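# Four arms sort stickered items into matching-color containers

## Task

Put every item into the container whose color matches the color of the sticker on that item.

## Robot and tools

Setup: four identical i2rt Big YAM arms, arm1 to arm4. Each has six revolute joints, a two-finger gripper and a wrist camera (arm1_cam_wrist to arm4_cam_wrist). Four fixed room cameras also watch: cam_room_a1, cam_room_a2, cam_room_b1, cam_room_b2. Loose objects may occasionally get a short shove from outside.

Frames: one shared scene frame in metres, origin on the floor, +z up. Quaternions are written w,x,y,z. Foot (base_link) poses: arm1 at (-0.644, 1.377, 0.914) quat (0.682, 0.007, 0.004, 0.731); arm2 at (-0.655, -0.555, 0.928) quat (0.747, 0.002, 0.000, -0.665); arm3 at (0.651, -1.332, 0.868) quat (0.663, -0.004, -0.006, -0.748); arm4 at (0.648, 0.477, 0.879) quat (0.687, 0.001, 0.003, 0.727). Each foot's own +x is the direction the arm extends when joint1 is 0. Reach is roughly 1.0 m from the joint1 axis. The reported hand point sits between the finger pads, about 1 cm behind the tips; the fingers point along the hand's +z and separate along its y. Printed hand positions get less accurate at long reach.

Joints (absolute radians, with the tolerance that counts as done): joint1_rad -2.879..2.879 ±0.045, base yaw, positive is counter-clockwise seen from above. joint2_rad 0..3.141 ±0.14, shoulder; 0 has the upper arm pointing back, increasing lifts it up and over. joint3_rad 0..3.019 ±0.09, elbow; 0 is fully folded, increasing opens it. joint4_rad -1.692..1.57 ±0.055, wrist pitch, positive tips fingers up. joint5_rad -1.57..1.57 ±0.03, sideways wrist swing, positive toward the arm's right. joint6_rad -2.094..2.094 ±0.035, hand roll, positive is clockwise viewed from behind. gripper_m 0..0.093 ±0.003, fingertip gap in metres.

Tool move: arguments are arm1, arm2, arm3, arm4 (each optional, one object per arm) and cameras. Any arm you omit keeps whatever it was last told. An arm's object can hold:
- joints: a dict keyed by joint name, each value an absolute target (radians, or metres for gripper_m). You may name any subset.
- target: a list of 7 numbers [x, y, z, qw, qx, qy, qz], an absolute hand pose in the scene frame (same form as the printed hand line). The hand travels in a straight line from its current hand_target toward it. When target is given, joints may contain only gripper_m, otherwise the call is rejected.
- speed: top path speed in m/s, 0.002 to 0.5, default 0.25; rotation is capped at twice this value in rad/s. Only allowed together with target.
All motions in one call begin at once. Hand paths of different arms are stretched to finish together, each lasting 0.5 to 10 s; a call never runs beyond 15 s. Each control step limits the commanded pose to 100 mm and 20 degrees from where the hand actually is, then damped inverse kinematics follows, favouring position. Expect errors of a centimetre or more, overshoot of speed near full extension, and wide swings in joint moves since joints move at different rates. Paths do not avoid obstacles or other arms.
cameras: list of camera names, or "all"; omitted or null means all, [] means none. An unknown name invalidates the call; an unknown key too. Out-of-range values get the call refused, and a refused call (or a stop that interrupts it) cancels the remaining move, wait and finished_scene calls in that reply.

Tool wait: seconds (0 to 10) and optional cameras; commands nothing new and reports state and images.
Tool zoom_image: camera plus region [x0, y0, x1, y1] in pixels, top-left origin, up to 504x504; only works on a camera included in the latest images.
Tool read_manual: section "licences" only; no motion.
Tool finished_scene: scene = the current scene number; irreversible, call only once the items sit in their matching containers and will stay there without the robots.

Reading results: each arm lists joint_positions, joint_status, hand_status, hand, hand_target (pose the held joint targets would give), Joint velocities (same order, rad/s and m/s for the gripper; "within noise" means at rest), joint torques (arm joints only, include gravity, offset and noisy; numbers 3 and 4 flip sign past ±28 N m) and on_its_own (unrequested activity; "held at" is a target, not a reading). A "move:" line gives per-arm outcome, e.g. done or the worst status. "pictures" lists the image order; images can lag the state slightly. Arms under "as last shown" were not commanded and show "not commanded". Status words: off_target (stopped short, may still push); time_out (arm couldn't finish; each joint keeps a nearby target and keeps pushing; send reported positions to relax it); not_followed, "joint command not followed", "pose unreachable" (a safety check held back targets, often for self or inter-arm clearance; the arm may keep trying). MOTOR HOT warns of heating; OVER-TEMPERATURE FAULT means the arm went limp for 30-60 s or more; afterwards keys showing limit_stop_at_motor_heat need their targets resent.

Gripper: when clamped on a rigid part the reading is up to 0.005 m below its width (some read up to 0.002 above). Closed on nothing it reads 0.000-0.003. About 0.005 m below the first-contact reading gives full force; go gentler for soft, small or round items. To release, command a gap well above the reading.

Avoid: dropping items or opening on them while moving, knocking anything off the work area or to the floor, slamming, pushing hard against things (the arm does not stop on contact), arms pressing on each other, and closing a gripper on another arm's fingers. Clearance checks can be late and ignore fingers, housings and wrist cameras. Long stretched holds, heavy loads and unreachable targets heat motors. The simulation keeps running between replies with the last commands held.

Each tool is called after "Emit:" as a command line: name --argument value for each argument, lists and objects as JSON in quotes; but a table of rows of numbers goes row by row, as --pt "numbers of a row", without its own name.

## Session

Emit:
move --arm1 '{"joints": {"joint1_rad": 1.501, "joint2_rad": 1.194, "joint3_rad": 1.798, "joint4_rad": -1.477, "joint5_rad": 0, "joint6_rad": 0, "gripper_m": 0.093}}' --arm2 '{"joints": {"joint1_rad": -1.686, "joint2_rad": 1.194, "joint3_rad": 1.798, "joint4_rad": -1.477, "joint5_rad": 0, "joint6_rad": 0, "gripper_m": 0.093}}' --arm3 '{"joints": {"joint1_rad": 1.691, "joint2_rad": 1.194, "joint3_rad": 1.798, "joint4_rad": -1.477, "joint5_rad": 0, "joint6_rad": 0, "gripper_m": 0.093}}' --arm4 '{"joints": {"joint1_rad": -1.627, "joint2_rad": 1.194, "joint3_rad": 1.798, "joint4_rad": -1.477, "joint5_rad": 0, "joint6_rad": 0, "gripper_m": 0.093}}' --cameras '["arm1_cam_wrist", "arm2_cam_wrist", "arm3_cam_wrist", "arm4_cam_wrist"]'

Scene clock: 1.93 s.
Joint torques (N m): arm1=[-1.38 -5.01 14.11 1.14 0.06 -0.02] | arm2=[0.62 -8.47 11.96 1.46 -0.07 0.18] | arm3=[1.73 -7.53 10.32 1.03 0.11 -0.11] | arm4=[1.14 -7.41 10.82 1.17 0.09 -0.07]
Motor temperatures (°C): arm1=[21 23 28 23 21 21 21] | arm2=[23 24 27 22 22 20 23] | arm3=[24 23 25 23 24 23 23] | arm4=[22 22 25 22 24 21 24]
Heat: arm1: hottest joint3_rad 28 °C; arm2: hottest joint3_rad 27 °C; arm3: hottest joint3_rad 25 °C; arm4: hottest joint3_rad 25 °C.
move: arm1 done; arm2 done; arm3 done; arm4 done
Joint velocities: within noise
arm1.joint_positions: joint1_rad=+1.498 joint2_rad=+1.193 joint3_rad=+1.754 joint4_rad=-1.470 joint5_rad=-0.002 joint6_rad=+0.007 gripper_m=+0.09306
arm1.joint_status: all done
arm1.hand: x=-1.0553 y=+1.3776 z=+1.4371 quat_wxyz=(+0.000, +0.943, -0.005, -0.332) (m; scene frame)
arm1.hand_target: x=-1.0533 y=+1.3767 z=+1.4566 quat_wxyz=(-0.001, +0.937, +0.000, -0.349) (m; scene frame)
arm1.hand_status: not commanded
arm2.joint_positions: joint1_rad=-1.686 joint2_rad=+1.187 joint3_rad=+1.776 joint4_rad=-1.462 joint5_rad=+0.002 joint6_rad=-0.012 gripper_m=+0.09310
arm2.joint_status: all done
arm2.hand: x=-1.0745 y=-0.5570 z=+1.4580 quat_wxyz=(+0.004, -0.940, -0.007, +0.341) (m; scene frame)
arm2.hand_target: x=-1.0740 y=-0.5572 z=+1.4635 quat_wxyz=(+0.001, -0.940, -0.001, +0.341) (m; scene frame)
arm2.hand_status: not commanded
arm3.joint_positions: joint1_rad=+1.684 joint2_rad=+1.185 joint3_rad=+1.775 joint4_rad=-1.471 joint5_rad=-0.002 joint6_rad=+0.006 gripper_m=+0.09307
arm3.joint_status: all done
arm3.hand: x=+1.0667 y=-1.3277 z=+1.3975 quat_wxyz=(-0.339, -0.004, -0.941, +0.006) (m; scene frame)
arm3.hand_target: x=+1.0684 y=-1.3248 z=+1.4040 quat_wxyz=(-0.342, +0.002, -0.940, +0.006) (m; scene frame)
arm3.hand_status: not commanded
arm4.joint_positions: joint1_rad=-1.628 joint2_rad=+1.185 joint3_rad=+1.758 joint4_rad=-1.480 joint5_rad=+0.001 joint6_rad=+0.014 gripper_m=+0.09310
arm4.joint_status: all done
arm4.hand: x=+1.0651 y=+0.4782 z=+1.3974 quat_wxyz=(-0.323, -0.007, -0.946, +0.000) (m; scene frame)
arm4.hand_target: x=+1.0686 y=+0.4787 z=+1.4131 quat_wxyz=(-0.339, +0.001, -0.941, +0.002) (m; scene frame)
arm4.hand_status: not commanded
pictures: arm1_cam_wrist, arm2_cam_wrist, arm3_cam_wrist, arm4_cam_wrist
Images, in order (width x height): arm1_cam_wrist 672x504, arm2_cam_wrist 672x504, arm3_cam_wrist 672x504, arm4_cam_wrist 672x504.

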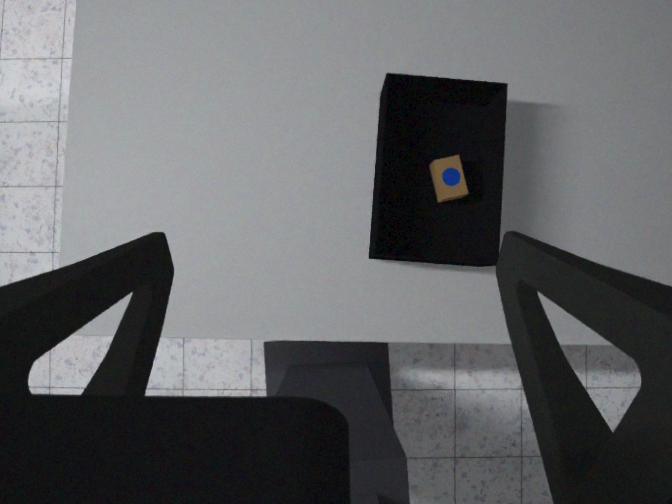

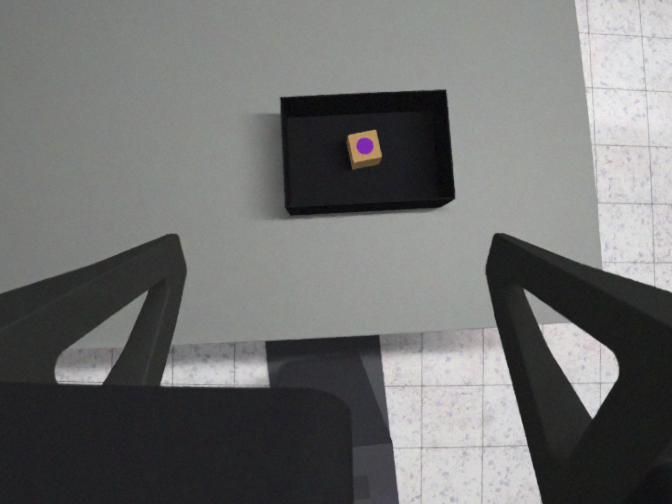

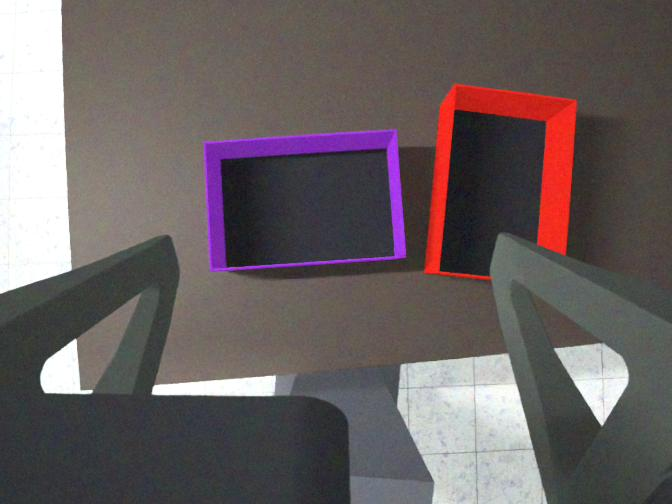

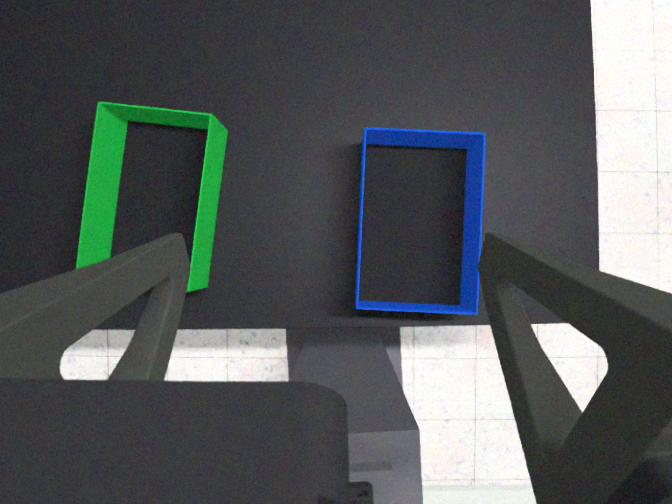

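Emit:
move --arm1 '{"target": [-1.205, 1.545, 0.93, -0.0240, -0.9577, -0.0838, 0.2746], "speed": 0.4}' --arm2 '{"target": [-1.31, -0.506, 0.93, -0.0240, -0.9577, -0.0838, 0.2746], "speed": 0.4}' --arm3 '{"joints": {"joint1_rad": -2.03, "joint2_rad": 0.695, "joint3_rad": 0.869, "joint4_rad": -1.222, "joint5_rad": 0, "joint6_rad": 0}}' --arm4 '{"joints": {"joint1_rad": 0.905, "joint2_rad": 0.695, "joint3_rad": 0.869, "joint4_rad": -1.222, "joint5_rad": 0, "joint6_rad": 0}}' --cameras '["arm1_cam_wrist", "arm2_cam_wrist"]'

Scene clock: 17.73 s.
Joint torques (N m): arm1=[-1.85 -15.03 12.25 1.72 -0.23 -0.11] | arm2=[0.03 -21.01 12.45 2.32 -0.33 -0.08] | arm3=[0.67 -2.84 9.57 1.2 -0.08 -0.1] | arm4=[1.08 -2.73 9.92 1.1 0.14 -0.05]
Motor temperatures (°C): arm1=[21 23 32 23 21 21 21] | arm2=[23 24 29 22 22 20 23] | arm3=[24 23 26 23 24 23 23] | arm4=[22 22 29 22 24 21 24]
Heat: arm1: hottest joint3_rad 32 °C; arm2: hottest joint3_rad 29 °C; arm3: hottest joint3_rad 26 °C; arm4: hottest joint3_rad 29 °C.
move: arm1 off_target; arm2 off_target; arm3 done; arm4 done
Joint velocities: within noise
arm1.joint_positions: joint1_rad=+1.137 joint2_rad=+1.863 joint3_rad=+1.064 joint4_rad=-0.378 joint5_rad=-0.272 joint6_rad=-0.467 gripper_m=+0.09306
arm1.joint_status: not commanded
arm1.hand: x=-1.1781 y=+1.5322 z=+0.9011 quat_wxyz=(+0.042, +0.967, +0.077, -0.238) (m; scene frame)
arm1.hand_target: x=-1.2033 y=+1.5444 z=+0.9310 quat_wxyz=(+0.024, +0.958, +0.084, -0.274) (m; scene frame)
arm1.hand_status: off_target (0.042 m and 4.8 deg from the pose sent, 0.555 m and 12.5 deg at the start)
arm2.joint_positions: joint1_rad=-1.794 joint2_rad=+1.976 joint3_rad=+1.247 joint4_rad=-0.366 joint5_rad=-0.150 joint6_rad=-0.231 gripper_m=+0.09310
arm2.joint_status: not commanded
arm2.hand: x=-1.2840 y=-0.5135 z=+0.9070 quat_wxyz=(-0.031, -0.967, -0.078, +0.242) (m; scene frame)
arm2.hand_target: x=-1.3084 y=-0.5060 z=+0.9309 quat_wxyz=(-0.024, -0.958, -0.084, +0.275) (m; scene frame)
arm2.hand_status: off_target (0.035 m and 4.0 deg from the pose sent, 0.580 m and 12.2 deg at the start)
arm3.joint_positions: joint1_rad=-2.020 joint2_rad=+0.704 joint3_rad=+0.867 joint4_rad=-1.226 joint5_rad=+0.003 joint6_rad=+0.005 gripper_m=+0.09307
arm3.joint_status: all done
arm3.hand: x=+0.4208 y=-1.1795 z=+1.1398 quat_wxyz=(+0.065, -0.929, +0.276, +0.238) (m; scene frame)
arm3.hand_target: x=+0.4222 y=-1.1775 z=+1.1436 quat_wxyz=(+0.068, -0.926, +0.278, +0.245) (m; scene frame)
arm3.hand_status: not commanded
arm4.joint_positions: joint1_rad=+0.903 joint2_rad=+0.706 joint3_rad=+0.856 joint4_rad=-1.233 joint5_rad=-0.002 joint6_rad=+0.011 gripper_m=+0.09310
arm4.joint_status: all done
arm4.hand: x=+0.4276 y=+0.6335 z=+1.1471 quat_wxyz=(-0.068, +0.924, -0.297, -0.232) (m; scene frame)
arm4.hand_target: x=+0.4252 y=+0.6350 z=+1.1579 quat_wxyz=(-0.075, +0.921, -0.290, -0.248) (m; scene frame)
arm4.hand_status: not commanded
pictures: arm1_cam_wrist, arm2_cam_wrist
Images, in order (width x height): arm1_cam_wrist 672x504, arm2_cam_wrist 672x504.

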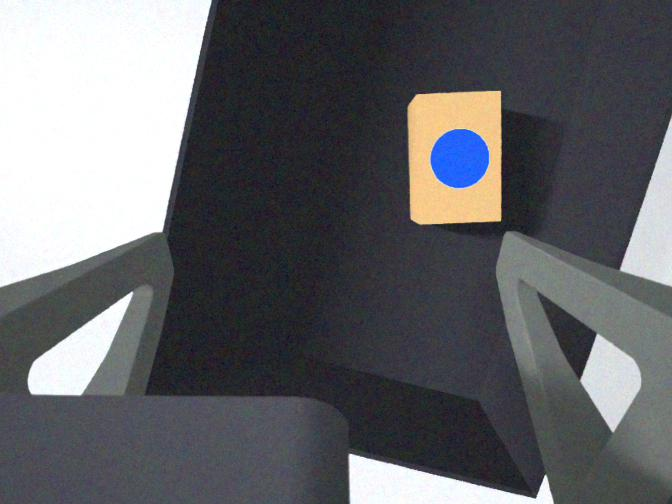

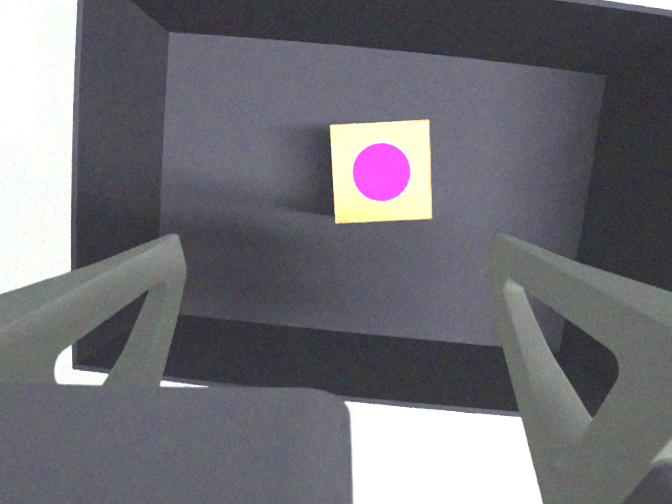

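Emit:
move --arm1 '{"target": [-1.216, 1.585, 0.82, -0.0240, -0.9577, -0.0838, 0.2746], "speed": 0.25}' --arm2 '{"target": [-1.311, -0.489, 0.82, -0.0240, -0.9577, -0.0838, 0.2746], "speed": 0.25}' --cameras '["arm1_cam_wrist", "arm2_cam_wrist"]'

Scene clock: 28.50 s.
Joint torques (N m): arm1=[-1.49 -15.97 9.98 1.74 -0.31 -0.06] | arm2=[0.32 -21.3 10.32 2.44 -0.33 -0.08] | arm3=[0.5 -2.84 9.51 1.16 -0.08 -0.1] | arm4=[0.79 -3.14 9.89 1.24 0.14 -0.07]
Motor temperatures (°C): arm1=[21 24 33 23 21 21 21] | arm2=[23 25 31 22 22 20 23] | arm3=[24 23 26 23 24 23 23] | arm4=[22 22 30 22 24 21 24]
Heat: arm1: hottest joint3_rad 33 °C; arm2: hottest joint3_rad 31 °C; arm3: hottest joint3_rad 26 °C; arm4: hottest joint3_rad 30 °C.
move: arm1 off_target; arm2 off_target
Joint velocities: within noise
arm1.joint_positions: joint1_rad=+1.072 joint2_rad=+2.122 joint3_rad=+1.127 joint4_rad=-0.184 joint5_rad=-0.301 joint6_rad=-0.526 gripper_m=+0.09306
arm1.joint_status: not commanded
arm1.hand: x=-1.1907 y=+1.5722 z=+0.7997 quat_wxyz=(+0.040, +0.966, +0.076, -0.246) (m; scene frame)
arm1.hand_target: x=-1.2149 y=+1.5845 z=+0.8210 quat_wxyz=(+0.024, +0.958, +0.084, -0.275) (m; scene frame)
arm1.hand_status: off_target (0.035 m and 4.0 deg from the pose sent, 0.104 m and 4.8 deg at the start)
arm2.joint_positions: joint1_rad=-1.826 joint2_rad=+2.179 joint3_rad=+1.249 joint4_rad=-0.154 joint5_rad=-0.165 joint6_rad=-0.256 gripper_m=+0.09310
arm2.joint_status: not commanded
arm2.hand: x=-1.2886 y=-0.4948 z=+0.8077 quat_wxyz=(-0.030, -0.965, -0.077, +0.250) (m; scene frame)
arm2.hand_target: x=-1.3100 y=-0.4889 z=+0.8208 quat_wxyz=(-0.024, -0.958, -0.084, +0.275) (m; scene frame)
arm2.hand_status: off_target (0.026 m and 3.1 deg from the pose sent, 0.094 m and 4.0 deg at the start)
arm3, arm4: as last shown
arm3.hand_target: x=+0.4221 y=-1.1775 z=+1.1435 quat_wxyz=(+0.068, -0.926, +0.278, +0.245) (m; scene frame)
arm4.hand_target: x=+0.4252 y=+0.6351 z=+1.1579 quat_wxyz=(-0.075, +0.921, -0.290, -0.248) (m; scene frame)
pictures: arm1_cam_wrist, arm2_cam_wrist
Images, in order (width x height): arm1_cam_wrist 672x504, arm2_cam_wrist 672x504.

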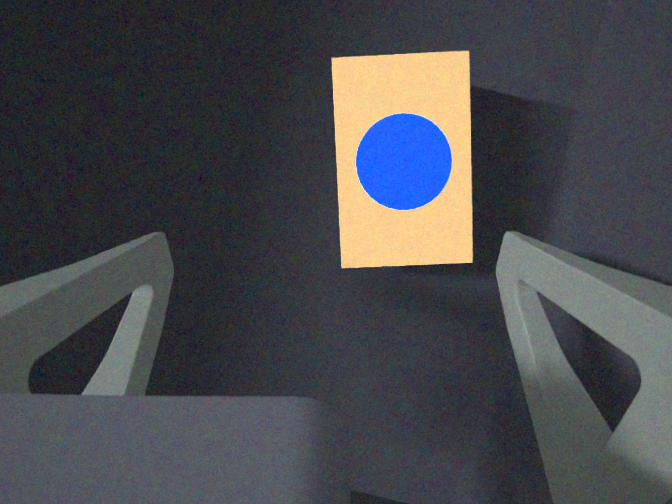

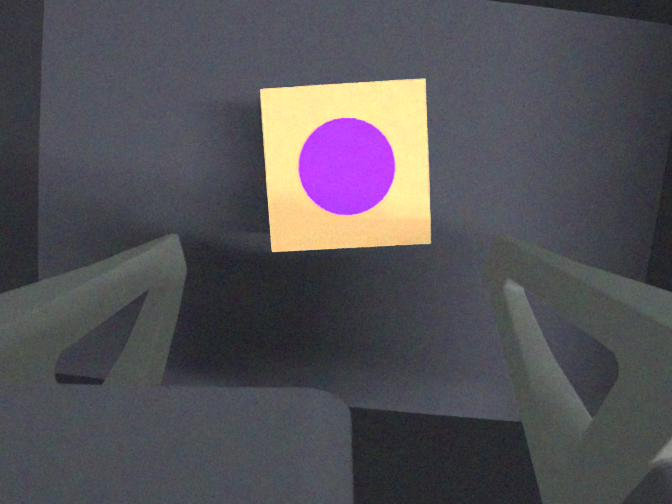

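Emit:
move --arm1 '{"target": [-1.229, 1.597, 0.745, -0.0240, -0.9577, -0.0838, 0.2746], "speed": 0.15}' --arm2 '{"target": [-1.324, -0.4915, 0.745, -0.0240, -0.9577, -0.0838, 0.2746], "speed": 0.15}' --cameras '["arm1_cam_wrist", "arm2_cam_wrist"]'

Scene clock: 37.07 s.
Joint torques (N m): arm1=[-2.55 -16.21 9.11 1.57 -0.16 -0.03] | arm2=[0.91 -21.07 9.68 2.48 -0.2 0] | arm3=[0.73 -2.9 9.51 1.13 -0.09 -0.1] | arm4=[1.08 -3.19 9.84 1.22 0.13 -0.04]
Motor temperatures (°C): arm1=[21 24 33 23 21 21 21] | arm2=[23 25 31 22 22 20 23] | arm3=[24 23 27 23 24 23 23] | arm4=[22 22 30 22 24 21 24]
Heat: arm1: hottest joint3_rad 33 °C; arm2: hottest joint3_rad 31 °C; arm3: hottest joint3_rad 27 °C; arm4: hottest joint3_rad 30 °C.
move: arm1 off_target; arm2 off_target
Joint velocities: within noise
arm1.joint_positions: joint1_rad=+1.070 joint2_rad=+2.301 joint3_rad=+1.216 joint4_rad=-0.080 joint5_rad=-0.309 joint6_rad=-0.539 gripper_m=+0.09304
arm1.joint_status: not commanded
arm1.hand: x=-1.2106 y=+1.5807 z=+0.7346 quat_wxyz=(+0.038, +0.963, +0.084, -0.254) (m; scene frame)
arm1.hand_target: x=-1.2281 y=+1.5968 z=+0.7458 quat_wxyz=(+0.024, +0.958, +0.084, -0.275) (m; scene frame)
arm1.hand_status: off_target (0.027 m and 2.9 deg from the pose sent, 0.071 m and 4.0 deg at the start)
arm2.joint_positions: joint1_rad=-1.826 joint2_rad=+2.343 joint3_rad=+1.327 joint4_rad=-0.053 joint5_rad=-0.165 joint6_rad=-0.257 gripper_m=+0.09309
arm2.joint_status: not commanded
arm2.hand: x=-1.3055 y=-0.4921 z=+0.7433 quat_wxyz=(-0.028, -0.963, -0.078, +0.257) (m; scene frame)
arm2.hand_target: x=-1.3232 y=-0.4915 z=+0.7457 quat_wxyz=(-0.024, -0.958, -0.084, +0.275) (m; scene frame)
arm2.hand_status: off_target (0.019 m and 2.2 deg from the pose sent, 0.072 m and 3.2 deg at the start)
arm3, arm4: as last shown
arm4.hand: x=+0.4276 y=+0.6335 z=+1.1472 quat_wxyz=(-0.068, +0.924, -0.297, -0.232) (m; scene frame)
arm4.hand_target: x=+0.4253 y=+0.6350 z=+1.1580 quat_wxyz=(-0.075, +0.921, -0.290, -0.248) (m; scene frame)
pictures: arm1_cam_wrist, arm2_cam_wrist
Images, in order (width x height): arm1_cam_wrist 672x504, arm2_cam_wrist 672x504.

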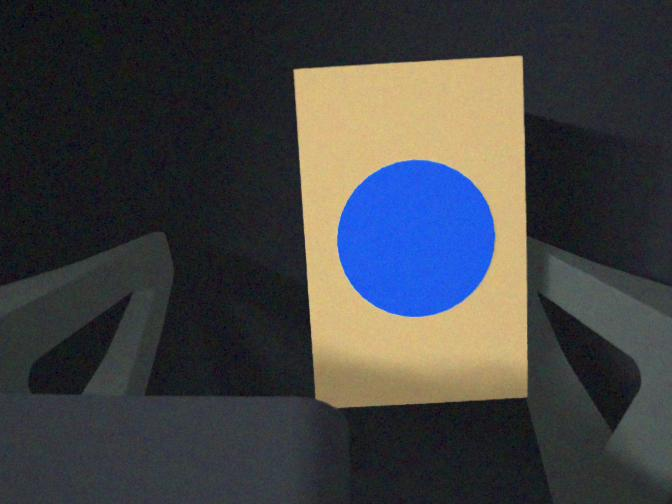

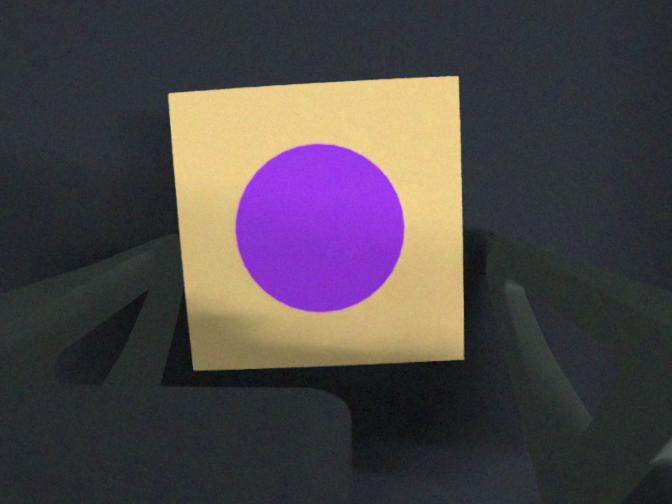

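Emit:
move --arm1 '{"joints": {"gripper_m": 0.035}}' --arm2 '{"joints": {"gripper_m": 0.044}}' --cameras '[]'

Emit:
move --arm1 '{"target": [-1.20, 1.585, 0.92, -0.0240, -0.9577, -0.0838, 0.2746], "speed": 0.35}' --arm2 '{"target": [-1.30, -0.4915, 0.92, -0.0240, -0.9577, -0.0838, 0.2746], "speed": 0.35}' --cameras '["arm1_cam_wrist", "arm2_cam_wrist"]'

Emit:
move --arm1 '{"joints": {"joint1_rad": -2.26, "joint2_rad": 0.695, "joint3_rad": 0.869, "joint4_rad": -1.222, "joint5_rad": 0, "joint6_rad": 0}}' --arm2 '{"joints": {"joint1_rad": 0.97, "joint2_rad": 0.695, "joint3_rad": 0.869, "joint4_rad": -1.222, "joint5_rad": 0, "joint6_rad": 0}}' --cameras '["arm1_cam_wrist", "arm2_cam_wrist"]'

Scene clock: 48.17 s.
Joint torques (N m): arm1=[-2.26 -16.15 8.9 1.51 -0.15 -0.02] | arm2=[0.85 -21.07 9.58 2.43 -0.22 0.01] | arm3=[0.56 -2.9 9.5 1.14 -0.09 -0.09] | arm4=[0.73 -3.31 9.87 1.13 0.17 -0.05]
Motor temperatures (°C): arm1=[21 24 33 23 21 21 21] | arm2=[23 25 31 22 22 20 23] | arm3=[24 23 27 23 24 23 23] | arm4=[22 22 31 22 24 21 24]
Heat: arm1: hottest joint3_rad 33 °C; arm2: hottest joint3_rad 31 °C; arm3: hottest joint3_rad 27 °C; arm4: hottest joint3_rad 31 °C.
move: arm1 off_target; arm2 off_target
Joint velocities: within noise
arm1.joint_positions: joint1_rad=+1.070 joint2_rad=+2.301 joint3_rad=+1.216 joint4_rad=-0.080 joint5_rad=-0.308 joint6_rad=-0.539 gripper_m=+0.04396
arm1.joint_status: gripper_m off_target (ended at +0.04398, target +0.03500)
arm1.hand: x=-1.2105 y=+1.5812 z=+0.7345 quat_wxyz=(+0.038, +0.963, +0.083, -0.254) (m; scene frame)
arm1.hand_target: x=-1.2281 y=+1.5967 z=+0.7457 quat_wxyz=(+0.024, +0.958, +0.084, -0.274) (m; scene frame)
arm1.hand_status: not commanded
arm2.joint_positions: joint1_rad=-1.826 joint2_rad=+2.343 joint3_rad=+1.328 joint4_rad=-0.052 joint5_rad=-0.164 joint6_rad=-0.257 gripper_m=+0.05293
arm2.joint_status: gripper_m off_target (ended at +0.05295, target +0.04400)
arm2.hand: x=-1.3059 y=-0.4920 z=+0.7435 quat_wxyz=(-0.028, -0.963, -0.078, +0.258) (m; scene frame)
arm2.hand_target: x=-1.3231 y=-0.4915 z=+0.7456 quat_wxyz=(-0.024, -0.958, -0.084, +0.274) (m; scene frame)
arm2.hand_status: not commanded
arm3, arm4: as last shown
arm4.hand_target: x=+0.4252 y=+0.6350 z=+1.1579 quat_wxyz=(-0.075, +0.921, -0.290, -0.248) (m; scene frame)
pictures: none
No camera images: "cameras" was empty.

Scene clock: 49.53 s.
Joint torques (N m): arm1=[-3.08 -13.33 8.88 0.83 -0.27 -0.05] | arm2=[0.44 -18.61 8.58 1.36 -0.32 -0.04] | arm3=[0.62 -2.78 9.51 1.16 -0.09 -0.09] | arm4=[0.91 -2.84 9.95 1.21 0.13 -0.04]
Motor temperatures (°C): arm1=[21 24 33 23 21 21 21] | arm2=[23 25 31 22 22 20 23] | arm3=[24 23 27 23 24 23 23] | arm4=[22 22 31 22 24 21 24]
Heat: arm1: hottest joint3_rad 33 °C; arm2: hottest joint3_rad 31 °C; arm3: hottest joint3_rad 27 °C; arm4: hottest joint3_rad 31 °C.
move: arm1 done; arm2 off_target
Joint velocities: within noise
arm1.joint_positions: joint1_rad=+1.069 joint2_rad=+1.882 joint3_rad=+1.146 joint4_rad=-0.365 joint5_rad=-0.307 joint6_rad=-0.539 gripper_m=+0.04394
arm1.joint_status: not commanded
arm1.hand: x=-1.2038 y=+1.5796 z=+0.9248 quat_wxyz=(+0.022, +0.956, +0.087, -0.280) (m; scene frame)
arm1.hand_target: x=-1.2000 y=+1.5849 z=+0.9200 quat_wxyz=(+0.024, +0.958, +0.084, -0.275) (m; scene frame)
arm1.hand_status: done (0.008 m and 0.8 deg from the pose sent, 0.186 m and 2.9 deg at the start)
arm2.joint_positions: joint1_rad=-1.826 joint2_rad=+1.951 joint3_rad=+1.271 joint4_rad=-0.310 joint5_rad=-0.166 joint6_rad=-0.258 gripper_m=+0.05292
arm2.joint_status: not commanded
arm2.hand: x=-1.3085 y=-0.4926 z=+0.9400 quat_wxyz=(-0.020, -0.952, -0.081, +0.294) (m; scene frame)
arm2.hand_target: x=-1.2996 y=-0.4915 z=+0.9205 quat_wxyz=(-0.024, -0.958, -0.084, +0.275) (m; scene frame)
arm2.hand_status: off_target (0.022 m and 2.4 deg from the pose sent, 0.177 m and 2.1 deg at the start)
arm3, arm4: as last shown
pictures: arm1_cam_wrist, arm2_cam_wrist
Images, in order (width x height): arm1_cam_wrist 672x504, arm2_cam_wrist 672x504.

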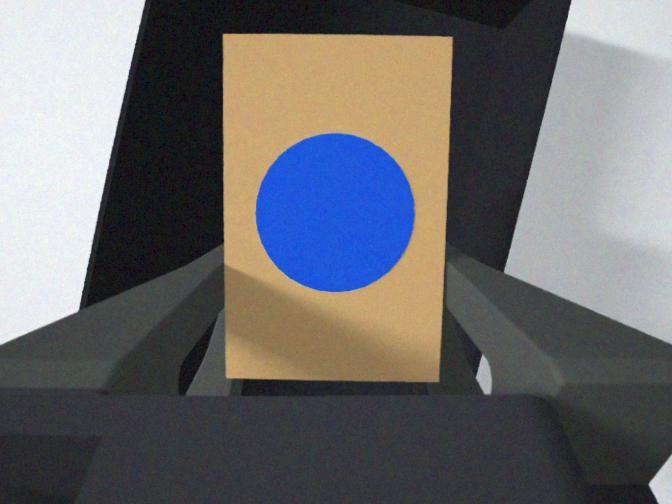

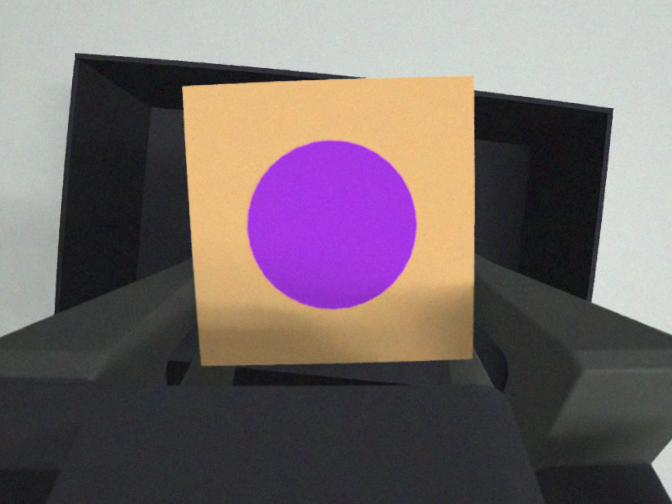

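Scene clock: 51.97 s.
Joint torques (N m): arm1=[-1.61 0.15 11.67 0.73 -0.02 0.09] | arm2=[1.03 -2.84 10.47 1.29 0.14 0.21] | arm3=[0.56 -2.96 9.51 1.13 -0.08 -0.11] | arm4=[1.38 -2.9 9.84 1.26 0.15 -0.04]
Motor temperatures (°C): arm1=[21 24 33 23 21 21 21] | arm2=[23 25 31 22 22 20 23] | arm3=[24 23 27 23 24 23 23] | arm4=[22 22 31 22 24 21 24]
Heat: arm1: hottest joint3_rad 33 °C; arm2: hottest joint3_rad 31 °C; arm3: hottest joint3_rad 27 °C; arm4: hottest joint3_rad 31 °C.
move: arm1 done; arm2 done
Joint velocities: within noise
arm1.joint_positions: joint1_rad=-2.255 joint2_rad=+0.701 joint3_rad=+0.865 joint4_rad=-1.213 joint5_rad=+0.002 joint6_rad=-0.007 gripper_m=+0.04388
arm1.joint_status: all done
arm1.hand: x=-0.4147 y=+1.2169 z=+1.1860 quat_wxyz=(-0.238, -0.289, -0.924, +0.081) (m; scene frame)
arm1.hand_target: x=-0.4173 y=+1.2173 z=+1.1883 quat_wxyz=(-0.238, -0.295, -0.922, +0.080) (m; scene frame)
arm1.hand_status: not commanded
arm2.joint_positions: joint1_rad=+0.967 joint2_rad=+0.697 joint3_rad=+0.880 joint4_rad=-1.210 joint5_rad=-0.003 joint6_rad=-0.015 gripper_m=+0.05285
arm2.joint_status: all done
arm2.hand: x=-0.4101 y=-0.6861 z=+1.2128 quat_wxyz=(-0.261, -0.225, -0.937, +0.063) (m; scene frame)
arm2.hand_target: x=-0.4138 y=-0.6838 z=+1.2064 quat_wxyz=(-0.251, -0.232, -0.938, +0.060) (m; scene frame)
arm2.hand_status: not commanded
arm3, arm4: as last shown
pictures: arm1_cam_wrist, arm2_cam_wrist
Images, in order (width x height): arm1_cam_wrist 672x504, arm2_cam_wrist 672x504.

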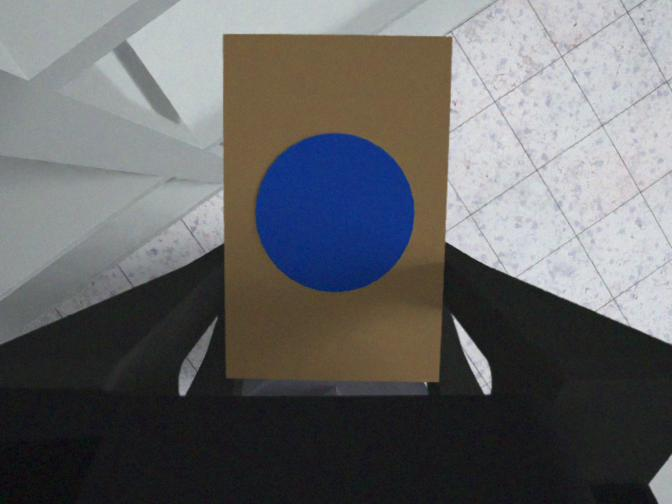

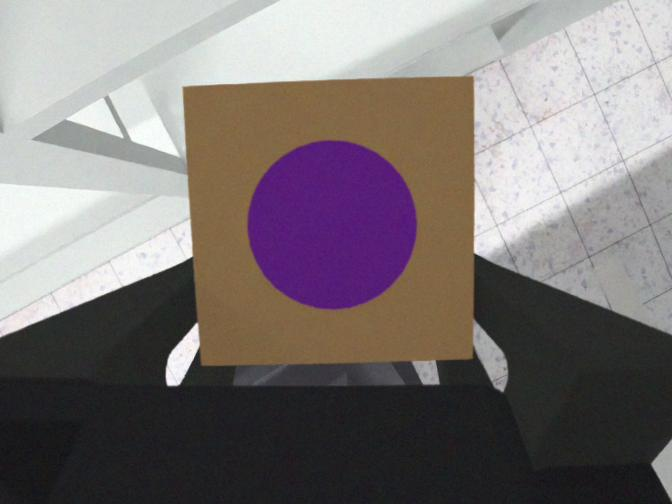

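Emit:
move --arm1 '{"target": [-0.003, 0.91, 1.115, 0.2621, 0.2970, 0.9143, -0.0852], "speed": 0.4}' --arm2 '{"target": [0.0, -0.90, 1.115, 0.2675, 0.2309, 0.9331, -0.0662], "speed": 0.4}' --cameras '[]'

Emit:
move --arm1 '{"target": [-0.003, 0.91, 0.995, 0.2621, 0.2970, 0.9143, -0.0852], "speed": 0.13}' --arm2 '{"target": [0.0, -0.90, 0.99, 0.2675, 0.2309, 0.9331, -0.0662], "speed": 0.13}' --cameras '[]'

Scene clock: 60.43 s.
Joint torques (N m): arm1=[-2.73 -20.84 17.78 0.76 -0.02 0.08] | arm2=[1.2 -21.83 16.88 1.2 0.13 0.2] | arm3=[0.44 -3.02 9.52 1.17 -0.07 -0.08] | arm4=[1.03 -2.9 9.88 1.24 0.17 -0.06]
Motor temperatures (°C): arm1=[21 24 33 23 21 21 22] | arm2=[23 25 31 22 22 20 23] | arm3=[24 23 27 23 24 23 23] | arm4=[22 22 32 22 24 21 24]
Heat: arm1: hottest joint3_rad 33 °C; arm2: hottest joint3_rad 31 °C; arm3: hottest joint3_rad 27 °C; arm4: hottest joint3_rad 32 °C.
move: arm1 off_target; arm2 off_target
Joint velocities: within noise
arm1.joint_positions: joint1_rad=-2.262 joint2_rad=+2.106 joint3_rad=+2.022 joint4_rad=-0.976 joint5_rad=-0.007 joint6_rad=-0.007 gripper_m=+0.04388
arm1.joint_status: not commanded
arm1.hand: x=-0.0115 y=+0.9260 z=+1.0785 quat_wxyz=(-0.234, -0.292, -0.924, +0.076) (m; scene frame)
arm1.hand_target: x=-0.0050 y=+0.9114 z=+1.1153 quat_wxyz=(-0.263, -0.297, -0.914, +0.085) (m; scene frame)
arm1.hand_status: off_target (0.041 m and 3.6 deg from the pose sent, 0.518 m and 3.1 deg at the start)
arm2.joint_positions: joint1_rad=+0.967 joint2_rad=+1.955 joint3_rad=+1.745 joint4_rad=-0.844 joint5_rad=+0.001 joint6_rad=-0.014 gripper_m=+0.05285
arm2.joint_status: not commanded
arm2.hand: x=-0.0178 y=-0.8942 z=+1.0911 quat_wxyz=(-0.248, -0.227, -0.940, +0.062) (m; scene frame)
arm2.hand_target: x=-0.0015 y=-0.8992 z=+1.1151 quat_wxyz=(-0.268, -0.231, -0.933, +0.066) (m; scene frame)
arm2.hand_status: off_target (0.030 m and 2.4 deg from the pose sent, 0.473 m and 1.1 deg at the start)
arm3, arm4: as last shown
pictures: none
No camera images: "cameras" was empty.

Scene clock: 61.93 s.
Joint torques (N m): arm1=[-2.96 -18.49 11.1 2.1 0.06 0.11] | arm2=[1.2 -20.78 9.84 2.74 0.11 0.19] | arm3=[0.56 -2.78 9.54 1.17 -0.07 -0.09] | arm4=[0.91 -2.78 9.94 1.25 0.15 -0.05]
Motor temperatures (°C): arm1=[21 25 33 23 21 21 22] | arm2=[23 25 32 22 22 20 23] | arm3=[24 23 27 23 24 23 23] | arm4=[22 22 32 22 24 21 24]
Heat: arm1: hottest joint3_rad 33 °C; arm2: hottest joint3_rad 32 °C; arm3: hottest joint3_rad 27 °C; arm4: hottest joint3_rad 32 °C.
move: arm1 off_target; arm2 off_target
Joint velocities: within noise
arm1.joint_positions: joint1_rad=-2.263 joint2_rad=+2.153 joint3_rad=+1.888 joint4_rad=-0.734 joint5_rad=-0.008 joint6_rad=-0.005 gripper_m=+0.04388
arm1.joint_status: not commanded
arm1.hand: x=-0.0016 y=+0.9174 z=+1.0057 quat_wxyz=(-0.262, -0.291, -0.916, +0.085) (m; scene frame)
arm1.hand_target: x=-0.0033 y=+0.9101 z=+0.9951 quat_wxyz=(-0.262, -0.297, -0.914, +0.085) (m; scene frame)
arm1.hand_status: off_target (0.013 m and 0.8 deg from the pose sent, 0.085 m and 3.6 deg at the start)
arm2.joint_positions: joint1_rad=+0.967 joint2_rad=+2.038 joint3_rad=+1.647 joint4_rad=-0.601 joint5_rad=+0.002 joint6_rad=-0.012 gripper_m=+0.05285
arm2.joint_status: not commanded
arm2.hand: x=-0.0011 y=-0.9030 z=+1.0149 quat_wxyz=(-0.277, -0.226, -0.931, +0.070) (m; scene frame)
arm2.hand_target: x=-0.0008 y=-0.8997 z=+0.9904 quat_wxyz=(-0.267, -0.231, -0.933, +0.066) (m; scene frame)
arm2.hand_status: off_target (0.025 m and 1.3 deg from the pose sent, 0.103 m and 2.4 deg at the start)
arm3, arm4: as last shown
pictures: none
No camera images: "cameras" was empty.

Emit:
move --arm1 '{"joints": {"gripper_m": 0.085}}' --arm2 '{"joints": {"gripper_m": 0.09}}' --cameras '[]'

Emit:
move --arm1 '{"target": [-0.06, 0.95, 1.10, 0.2621, 0.2970, 0.9143, -0.0852], "speed": 0.3}' --arm2 '{"target": [-0.06, -0.87, 1.10, 0.2675, 0.2309, 0.9331, -0.0662], "speed": 0.3}' --cameras '[]'

Emit:
move --arm1 '{"target": [-0.40, 1.20, 1.18, 0.2621, 0.2970, 0.9143, -0.0852], "speed": 0.45}' --arm2 '{"target": [-0.40, -0.69, 1.19, 0.2675, 0.2309, 0.9331, -0.0662], "speed": 0.45}' --arm3 '{"target": [0.02, -0.915, 1.12, 0.0662, -0.9331, 0.2309, 0.2675], "speed": 0.3}' --arm4 '{"target": [0.02, 0.925, 1.12, 0.0829, -0.9168, 0.2891, 0.2628], "speed": 0.3}' --cameras '["arm3_cam_wrist", "arm4_cam_wrist"]'

Scene clock: 75.20 s.
Joint torques (N m): arm1=[-2.2 -19.25 11.07 1.89 0.01 0.09] | arm2=[1.26 -20.78 9.87 2.66 0.1 0.19] | arm3=[0.5 -2.9 9.47 1.17 -0.08 -0.09] | arm4=[0.73 -3.02 9.88 1.14 0.16 -0.05]
Motor temperatures (°C): arm1=[21 26 34 23 21 21 22] | arm2=[23 26 31 22 22 20 24] | arm3=[24 23 28 23 24 23 23] | arm4=[22 22 33 22 24 21 24]
Heat: arm1: hottest joint3_rad 34 °C; arm2: hottest joint3_rad 31 °C; arm3: hottest joint3_rad 28 °C; arm4: hottest joint3_rad 33 °C.
move: arm1 done; arm2 done
Joint velocities: within noise
arm1.joint_positions: joint1_rad=-2.263 joint2_rad=+2.153 joint3_rad=+1.888 joint4_rad=-0.734 joint5_rad=-0.008 joint6_rad=-0.005 gripper_m=+0.08496
arm1.joint_status: all done
arm1.hand: x=-0.0016 y=+0.9174 z=+1.0057 quat_wxyz=(-0.262, -0.291, -0.916, +0.085) (m; scene frame)
arm1.hand_target: x=-0.0033 y=+0.9101 z=+0.9951 quat_wxyz=(-0.262, -0.297, -0.914, +0.085) (m; scene frame)
arm1.hand_status: not commanded
arm2.joint_positions: joint1_rad=+0.967 joint2_rad=+2.038 joint3_rad=+1.647 joint4_rad=-0.600 joint5_rad=+0.002 joint6_rad=-0.012 gripper_m=+0.08994
arm2.joint_status: all done
arm2.hand: x=-0.0009 y=-0.9031 z=+1.0150 quat_wxyz=(-0.277, -0.226, -0.931, +0.070) (m; scene frame)
arm2.hand_target: x=-0.0009 y=-0.8997 z=+0.9904 quat_wxyz=(-0.267, -0.231, -0.933, +0.066) (m; scene frame)
arm2.hand_status: not commanded
arm3.joint_positions: joint1_rad=-2.020 joint2_rad=+0.704 joint3_rad=+0.867 joint4_rad=-1.226 joint5_rad=+0.003 joint6_rad=+0.005 gripper_m=+0.09307
arm3.joint_status: not commanded
arm3.hand: x=+0.4208 y=-1.1795 z=+1.1398 quat_wxyz=(+0.065, -0.929, +0.276, +0.238) (m; scene frame)
arm3.hand_target: x=+0.4221 y=-1.1775 z=+1.1435 quat_wxyz=(+0.068, -0.926, +0.278, +0.245) (m; scene frame)
arm3.hand_status: not commanded
arm4.joint_positions: joint1_rad=+0.903 joint2_rad=+0.706 joint3_rad=+0.856 joint4_rad=-1.233 joint5_rad=-0.002 joint6_rad=+0.011 gripper_m=+0.09310
arm4.joint_status: not commanded
arm4.hand: x=+0.4276 y=+0.6335 z=+1.1472 quat_wxyz=(-0.068, +0.924, -0.297, -0.232) (m; scene frame)
arm4.hand_target: x=+0.4252 y=+0.6350 z=+1.1579 quat_wxyz=(-0.075, +0.921, -0.290, -0.248) (m; scene frame)
arm4.hand_status: not commanded
pictures: none
No camera images: "cameras" was empty.

Scene clock: 76.43 s.
Joint torques (N m): arm1=[-3.02 -15.91 11.81 0.98 -0.02 0.01] | arm2=[0.91 -17.79 10.3 1.35 0.08 0.16] | arm3=[0.56 -2.9 9.48 1.17 -0.08 -0.09] | arm4=[0.97 -2.55 9.92 1.25 0.13 -0.09]
Motor temperatures (°C): arm1=[21 26 34 23 21 21 22] | arm2=[23 26 31 22 22 20 24] | arm3=[24 23 28 23 24 23 23] | arm4=[22 22 33 22 24 21 24]
Heat: arm1: hottest joint3_rad 34 °C; arm2: hottest joint3_rad 31 °C; arm3: hottest joint3_rad 28 °C; arm4: hottest joint3_rad 33 °C.
move: arm1 off_target; arm2 off_target
Joint velocities: within noise
arm1.joint_positions: joint1_rad=-2.264 joint2_rad=+1.895 joint3_rad=+1.738 joint4_rad=-0.822 joint5_rad=-0.008 joint6_rad=-0.002 gripper_m=+0.08496
arm1.joint_status: not commanded
arm1.hand: x=-0.0552 y=+0.9558 z=+1.1073 quat_wxyz=(-0.271, -0.292, -0.913, +0.087) (m; scene frame)
arm1.hand_target: x=-0.0601 y=+0.9501 z=+1.0999 quat_wxyz=(-0.262, -0.297, -0.914, +0.085) (m; scene frame)
arm1.hand_status: off_target (0.011 m and 1.2 deg from the pose sent, 0.116 m and 0.8 deg at the start)
arm2.joint_positions: joint1_rad=+0.967 joint2_rad=+1.775 joint3_rad=+1.541 joint4_rad=-0.726 joint5_rad=+0.002 joint6_rad=-0.011 gripper_m=+0.08994
arm2.joint_status: not commanded
arm2.hand: x=-0.0570 y=-0.8738 z=+1.1253 quat_wxyz=(-0.291, -0.226, -0.927, +0.073) (m; scene frame)
arm2.hand_target: x=-0.0605 y=-0.8698 z=+1.1003 quat_wxyz=(-0.267, -0.231, -0.933, +0.066) (m; scene frame)
arm2.hand_status: off_target (0.026 m and 3.0 deg from the pose sent, 0.109 m and 1.3 deg at the start)
arm3, arm4: as last shown
pictures: none
No camera images: "cameras" was empty.

Scene clock: 79.03 s.
Joint torques (N m): arm1=[-2.32 0.21 11.55 0.98 -0.04 -0.01] | arm2=[1.61 -2.32 10.3 1.29 0.15 0.19] | arm3=[0.56 -23.88 14.17 0.65 -0.11 -0.13] | arm4=[0.5 -23.24 13.03 0.47 0.18 -0.09]
Motor temperatures (°C): arm1=[21 26 34 23 21 21 22] | arm2=[23 26 31 22 22 20 23] | arm3=[24 23 28 23 24 23 23] | arm4=[22 22 33 22 24 21 24]
Heat: arm1: hottest joint3_rad 34 °C; arm2: hottest joint3_rad 31 °C; arm3: hottest joint3_rad 28 °C; arm4: hottest joint3_rad 33 °C.
move: arm1 done; arm2 off_target; arm3 off_target; arm4 off_target
Joint velocities: within noise
arm1.joint_positions: joint1_rad=-2.269 joint2_rad=+0.723 joint3_rad=+0.843 joint4_rad=-1.101 joint5_rad=-0.011 joint6_rad=-0.002 gripper_m=+0.08496
arm1.joint_status: not commanded
arm1.hand: x=-0.3974 y=+1.2018 z=+1.1829 quat_wxyz=(-0.270, -0.294, -0.913, +0.086) (m; scene frame)
arm1.hand_target: x=-0.4000 y=+1.2001 z=+1.1801 quat_wxyz=(-0.262, -0.297, -0.914, +0.085) (m; scene frame)
arm1.hand_status: done (0.004 m and 1.0 deg from the pose sent, 0.429 m and 1.2 deg at the start)
arm2.joint_positions: joint1_rad=+0.967 joint2_rad=+0.702 joint3_rad=+0.833 joint4_rad=-1.108 joint5_rad=+0.004 joint6_rad=-0.007 gripper_m=+0.08994
arm2.joint_status: not commanded
arm2.hand: x=-0.3975 y=-0.6941 z=+1.2011 quat_wxyz=(-0.284, -0.228, -0.929, +0.072) (m; scene frame)
arm2.hand_target: x=-0.4001 y=-0.6900 z=+1.1902 quat_wxyz=(-0.268, -0.231, -0.933, +0.066) (m; scene frame)
arm2.hand_status: off_target (0.012 m and 2.0 deg from the pose sent, 0.394 m and 3.0 deg at the start)
arm3.joint_positions: joint1_rad=-2.025 joint2_rad=+1.992 joint3_rad=+1.985 joint4_rad=-1.047 joint5_rad=-0.043 joint6_rad=-0.087 gripper_m=+0.09307
arm3.joint_status: not commanded
arm3.hand: x=+0.0241 y=-0.9307 z=+1.0933 quat_wxyz=(+0.057, -0.940, +0.230, +0.246) (m; scene frame)
arm3.hand_target: x=+0.0213 y=-0.9160 z=+1.1200 quat_wxyz=(+0.067, -0.933, +0.231, +0.268) (m; scene frame)
arm3.hand_status: off_target (0.031 m and 2.7 deg from the pose sent, 0.481 m and 6.2 deg at the start)
arm4.joint_positions: joint1_rad=+0.903 joint2_rad=+2.042 joint3_rad=+2.040 joint4_rad=-1.039 joint5_rad=-0.002 joint6_rad=+0.007 gripper_m=+0.09310
arm4.joint_status: not commanded
arm4.hand: x=+0.0262 y=+0.9146 z=+1.1052 quat_wxyz=(-0.075, +0.919, -0.294, -0.252) (m; scene frame)
arm4.hand_target: x=+0.0207 y=+0.9245 z=+1.1199 quat_wxyz=(-0.083, +0.917, -0.289, -0.263) (m; scene frame)
arm4.hand_status: off_target (0.019 m and 1.6 deg from the pose sent, 0.502 m and 4.1 deg at the start)
pictures: arm3_cam_wrist, arm4_cam_wrist
Images, in order (width x height): arm3_cam_wrist 672x504, arm4_cam_wrist 672x504.

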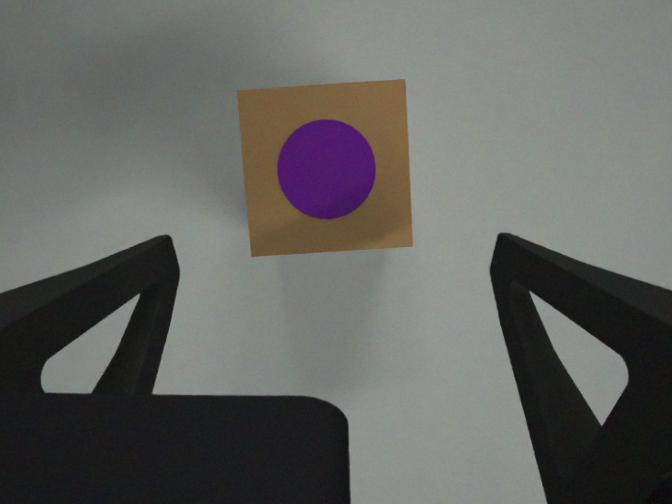

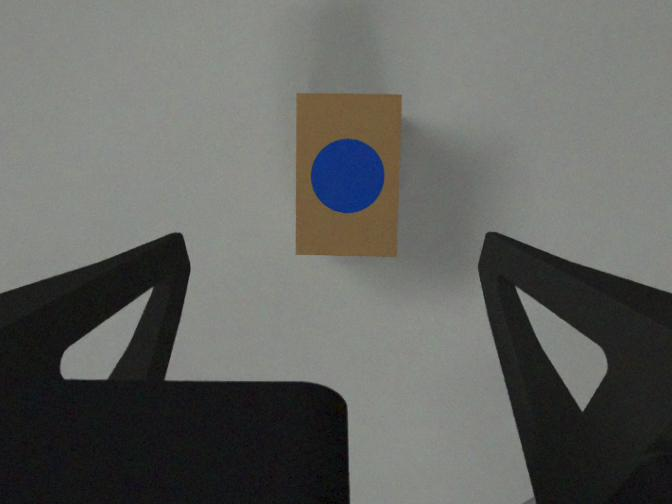

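Emit:
move --arm3 '{"target": [0.0025, -0.917, 0.995, 0.0662, -0.9331, 0.2309, 0.2675], "speed": 0.15}' --arm4 '{"target": [0.0065, 0.939, 0.98, 0.0829, -0.9168, 0.2891, 0.2628], "speed": 0.15}' --cameras '["arm3_cam_wrist", "arm4_cam_wrist"]'

Scene clock: 95.57 s.
Joint torques (N m): arm1=[-2.55 0.21 11.64 0.88 -0.08 -0.05] | arm2=[1.67 -2.37 10.33 1.31 0.16 0.18] | arm3=[1.61 -22.07 8.13 1.58 0.04 -0.04] | arm4=[0.32 -21.83 8.55 1.43 0.02 -0.09]
Motor temperatures (°C): arm1=[20 25 33 23 21 21 21] | arm2=[23 25 32 22 22 20 23] | arm3=[24 24 31 23 24 23 23] | arm4=[22 24 34 22 24 21 24]
Heat: arm1: hottest joint3_rad 33 °C; arm2: hottest joint3_rad 32 °C; arm3: hottest joint3_rad 31 °C; arm4: hottest joint3_rad 34 °C.
move: arm3 off_target; arm4 off_target
Joint velocities: within noise
arm1, arm2: as last shown
arm2.hand_target: x=-0.4001 y=-0.6901 z=+1.1902 quat_wxyz=(-0.268, -0.231, -0.933, +0.066) (m; scene frame)
arm3.joint_positions: joint1_rad=-2.026 joint2_rad=+2.046 joint3_rad=+1.858 joint4_rad=-0.787 joint5_rad=-0.040 joint6_rad=-0.083 gripper_m=+0.09304
arm3.joint_status: not commanded
arm3.hand: x=+0.0027 y=-0.9160 z=+1.0222 quat_wxyz=(+0.071, -0.929, +0.230, +0.282) (m; scene frame)
arm3.hand_target: x=+0.0033 y=-0.9174 z=+0.9953 quat_wxyz=(+0.066, -0.933, +0.231, +0.267) (m; scene frame)
arm3.hand_status: off_target (0.027 m and 1.8 deg from the pose sent, 0.102 m and 2.7 deg at the start)
arm4.joint_positions: joint1_rad=+0.901 joint2_rad=+2.122 joint3_rad=+1.908 joint4_rad=-0.770 joint5_rad=+0.000 joint6_rad=-0.002 gripper_m=+0.09306
arm4.joint_status: not commanded
arm4.hand: x=+0.0045 y=+0.9313 z=+1.0124 quat_wxyz=(-0.085, +0.912, -0.288, -0.278) (m; scene frame)
arm4.hand_target: x=+0.0078 y=+0.9380 z=+0.9804 quat_wxyz=(-0.083, +0.917, -0.289, -0.263) (m; scene frame)
arm4.hand_status: off_target (0.033 m and 1.8 deg from the pose sent, 0.129 m and 1.6 deg at the start)
pictures: arm3_cam_wrist, arm4_cam_wrist
Images, in order (width x height): arm3_cam_wrist 672x504, arm4_cam_wrist 672x504.

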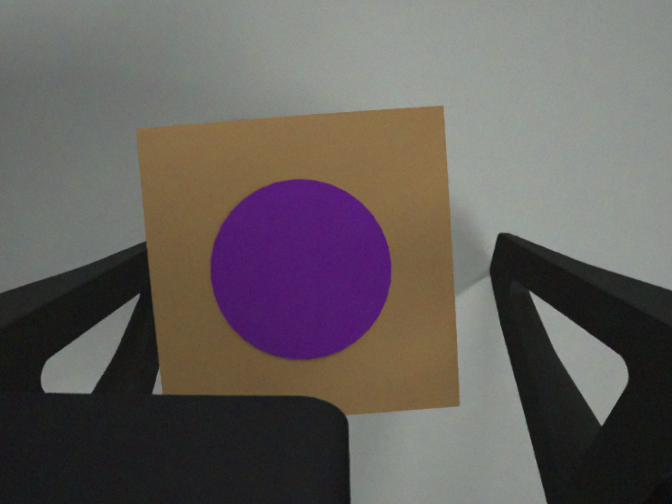

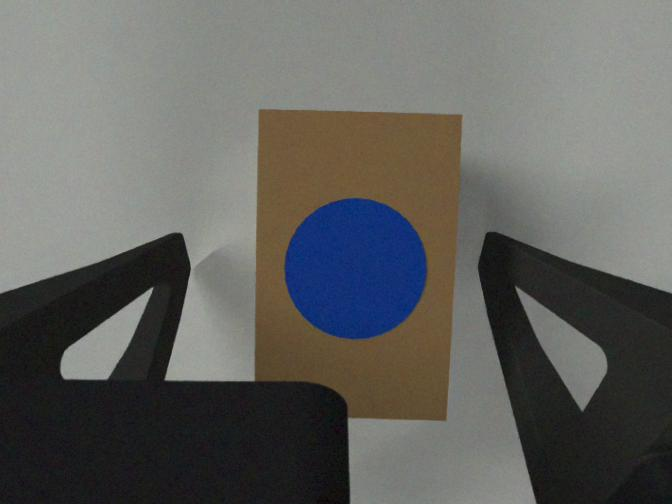

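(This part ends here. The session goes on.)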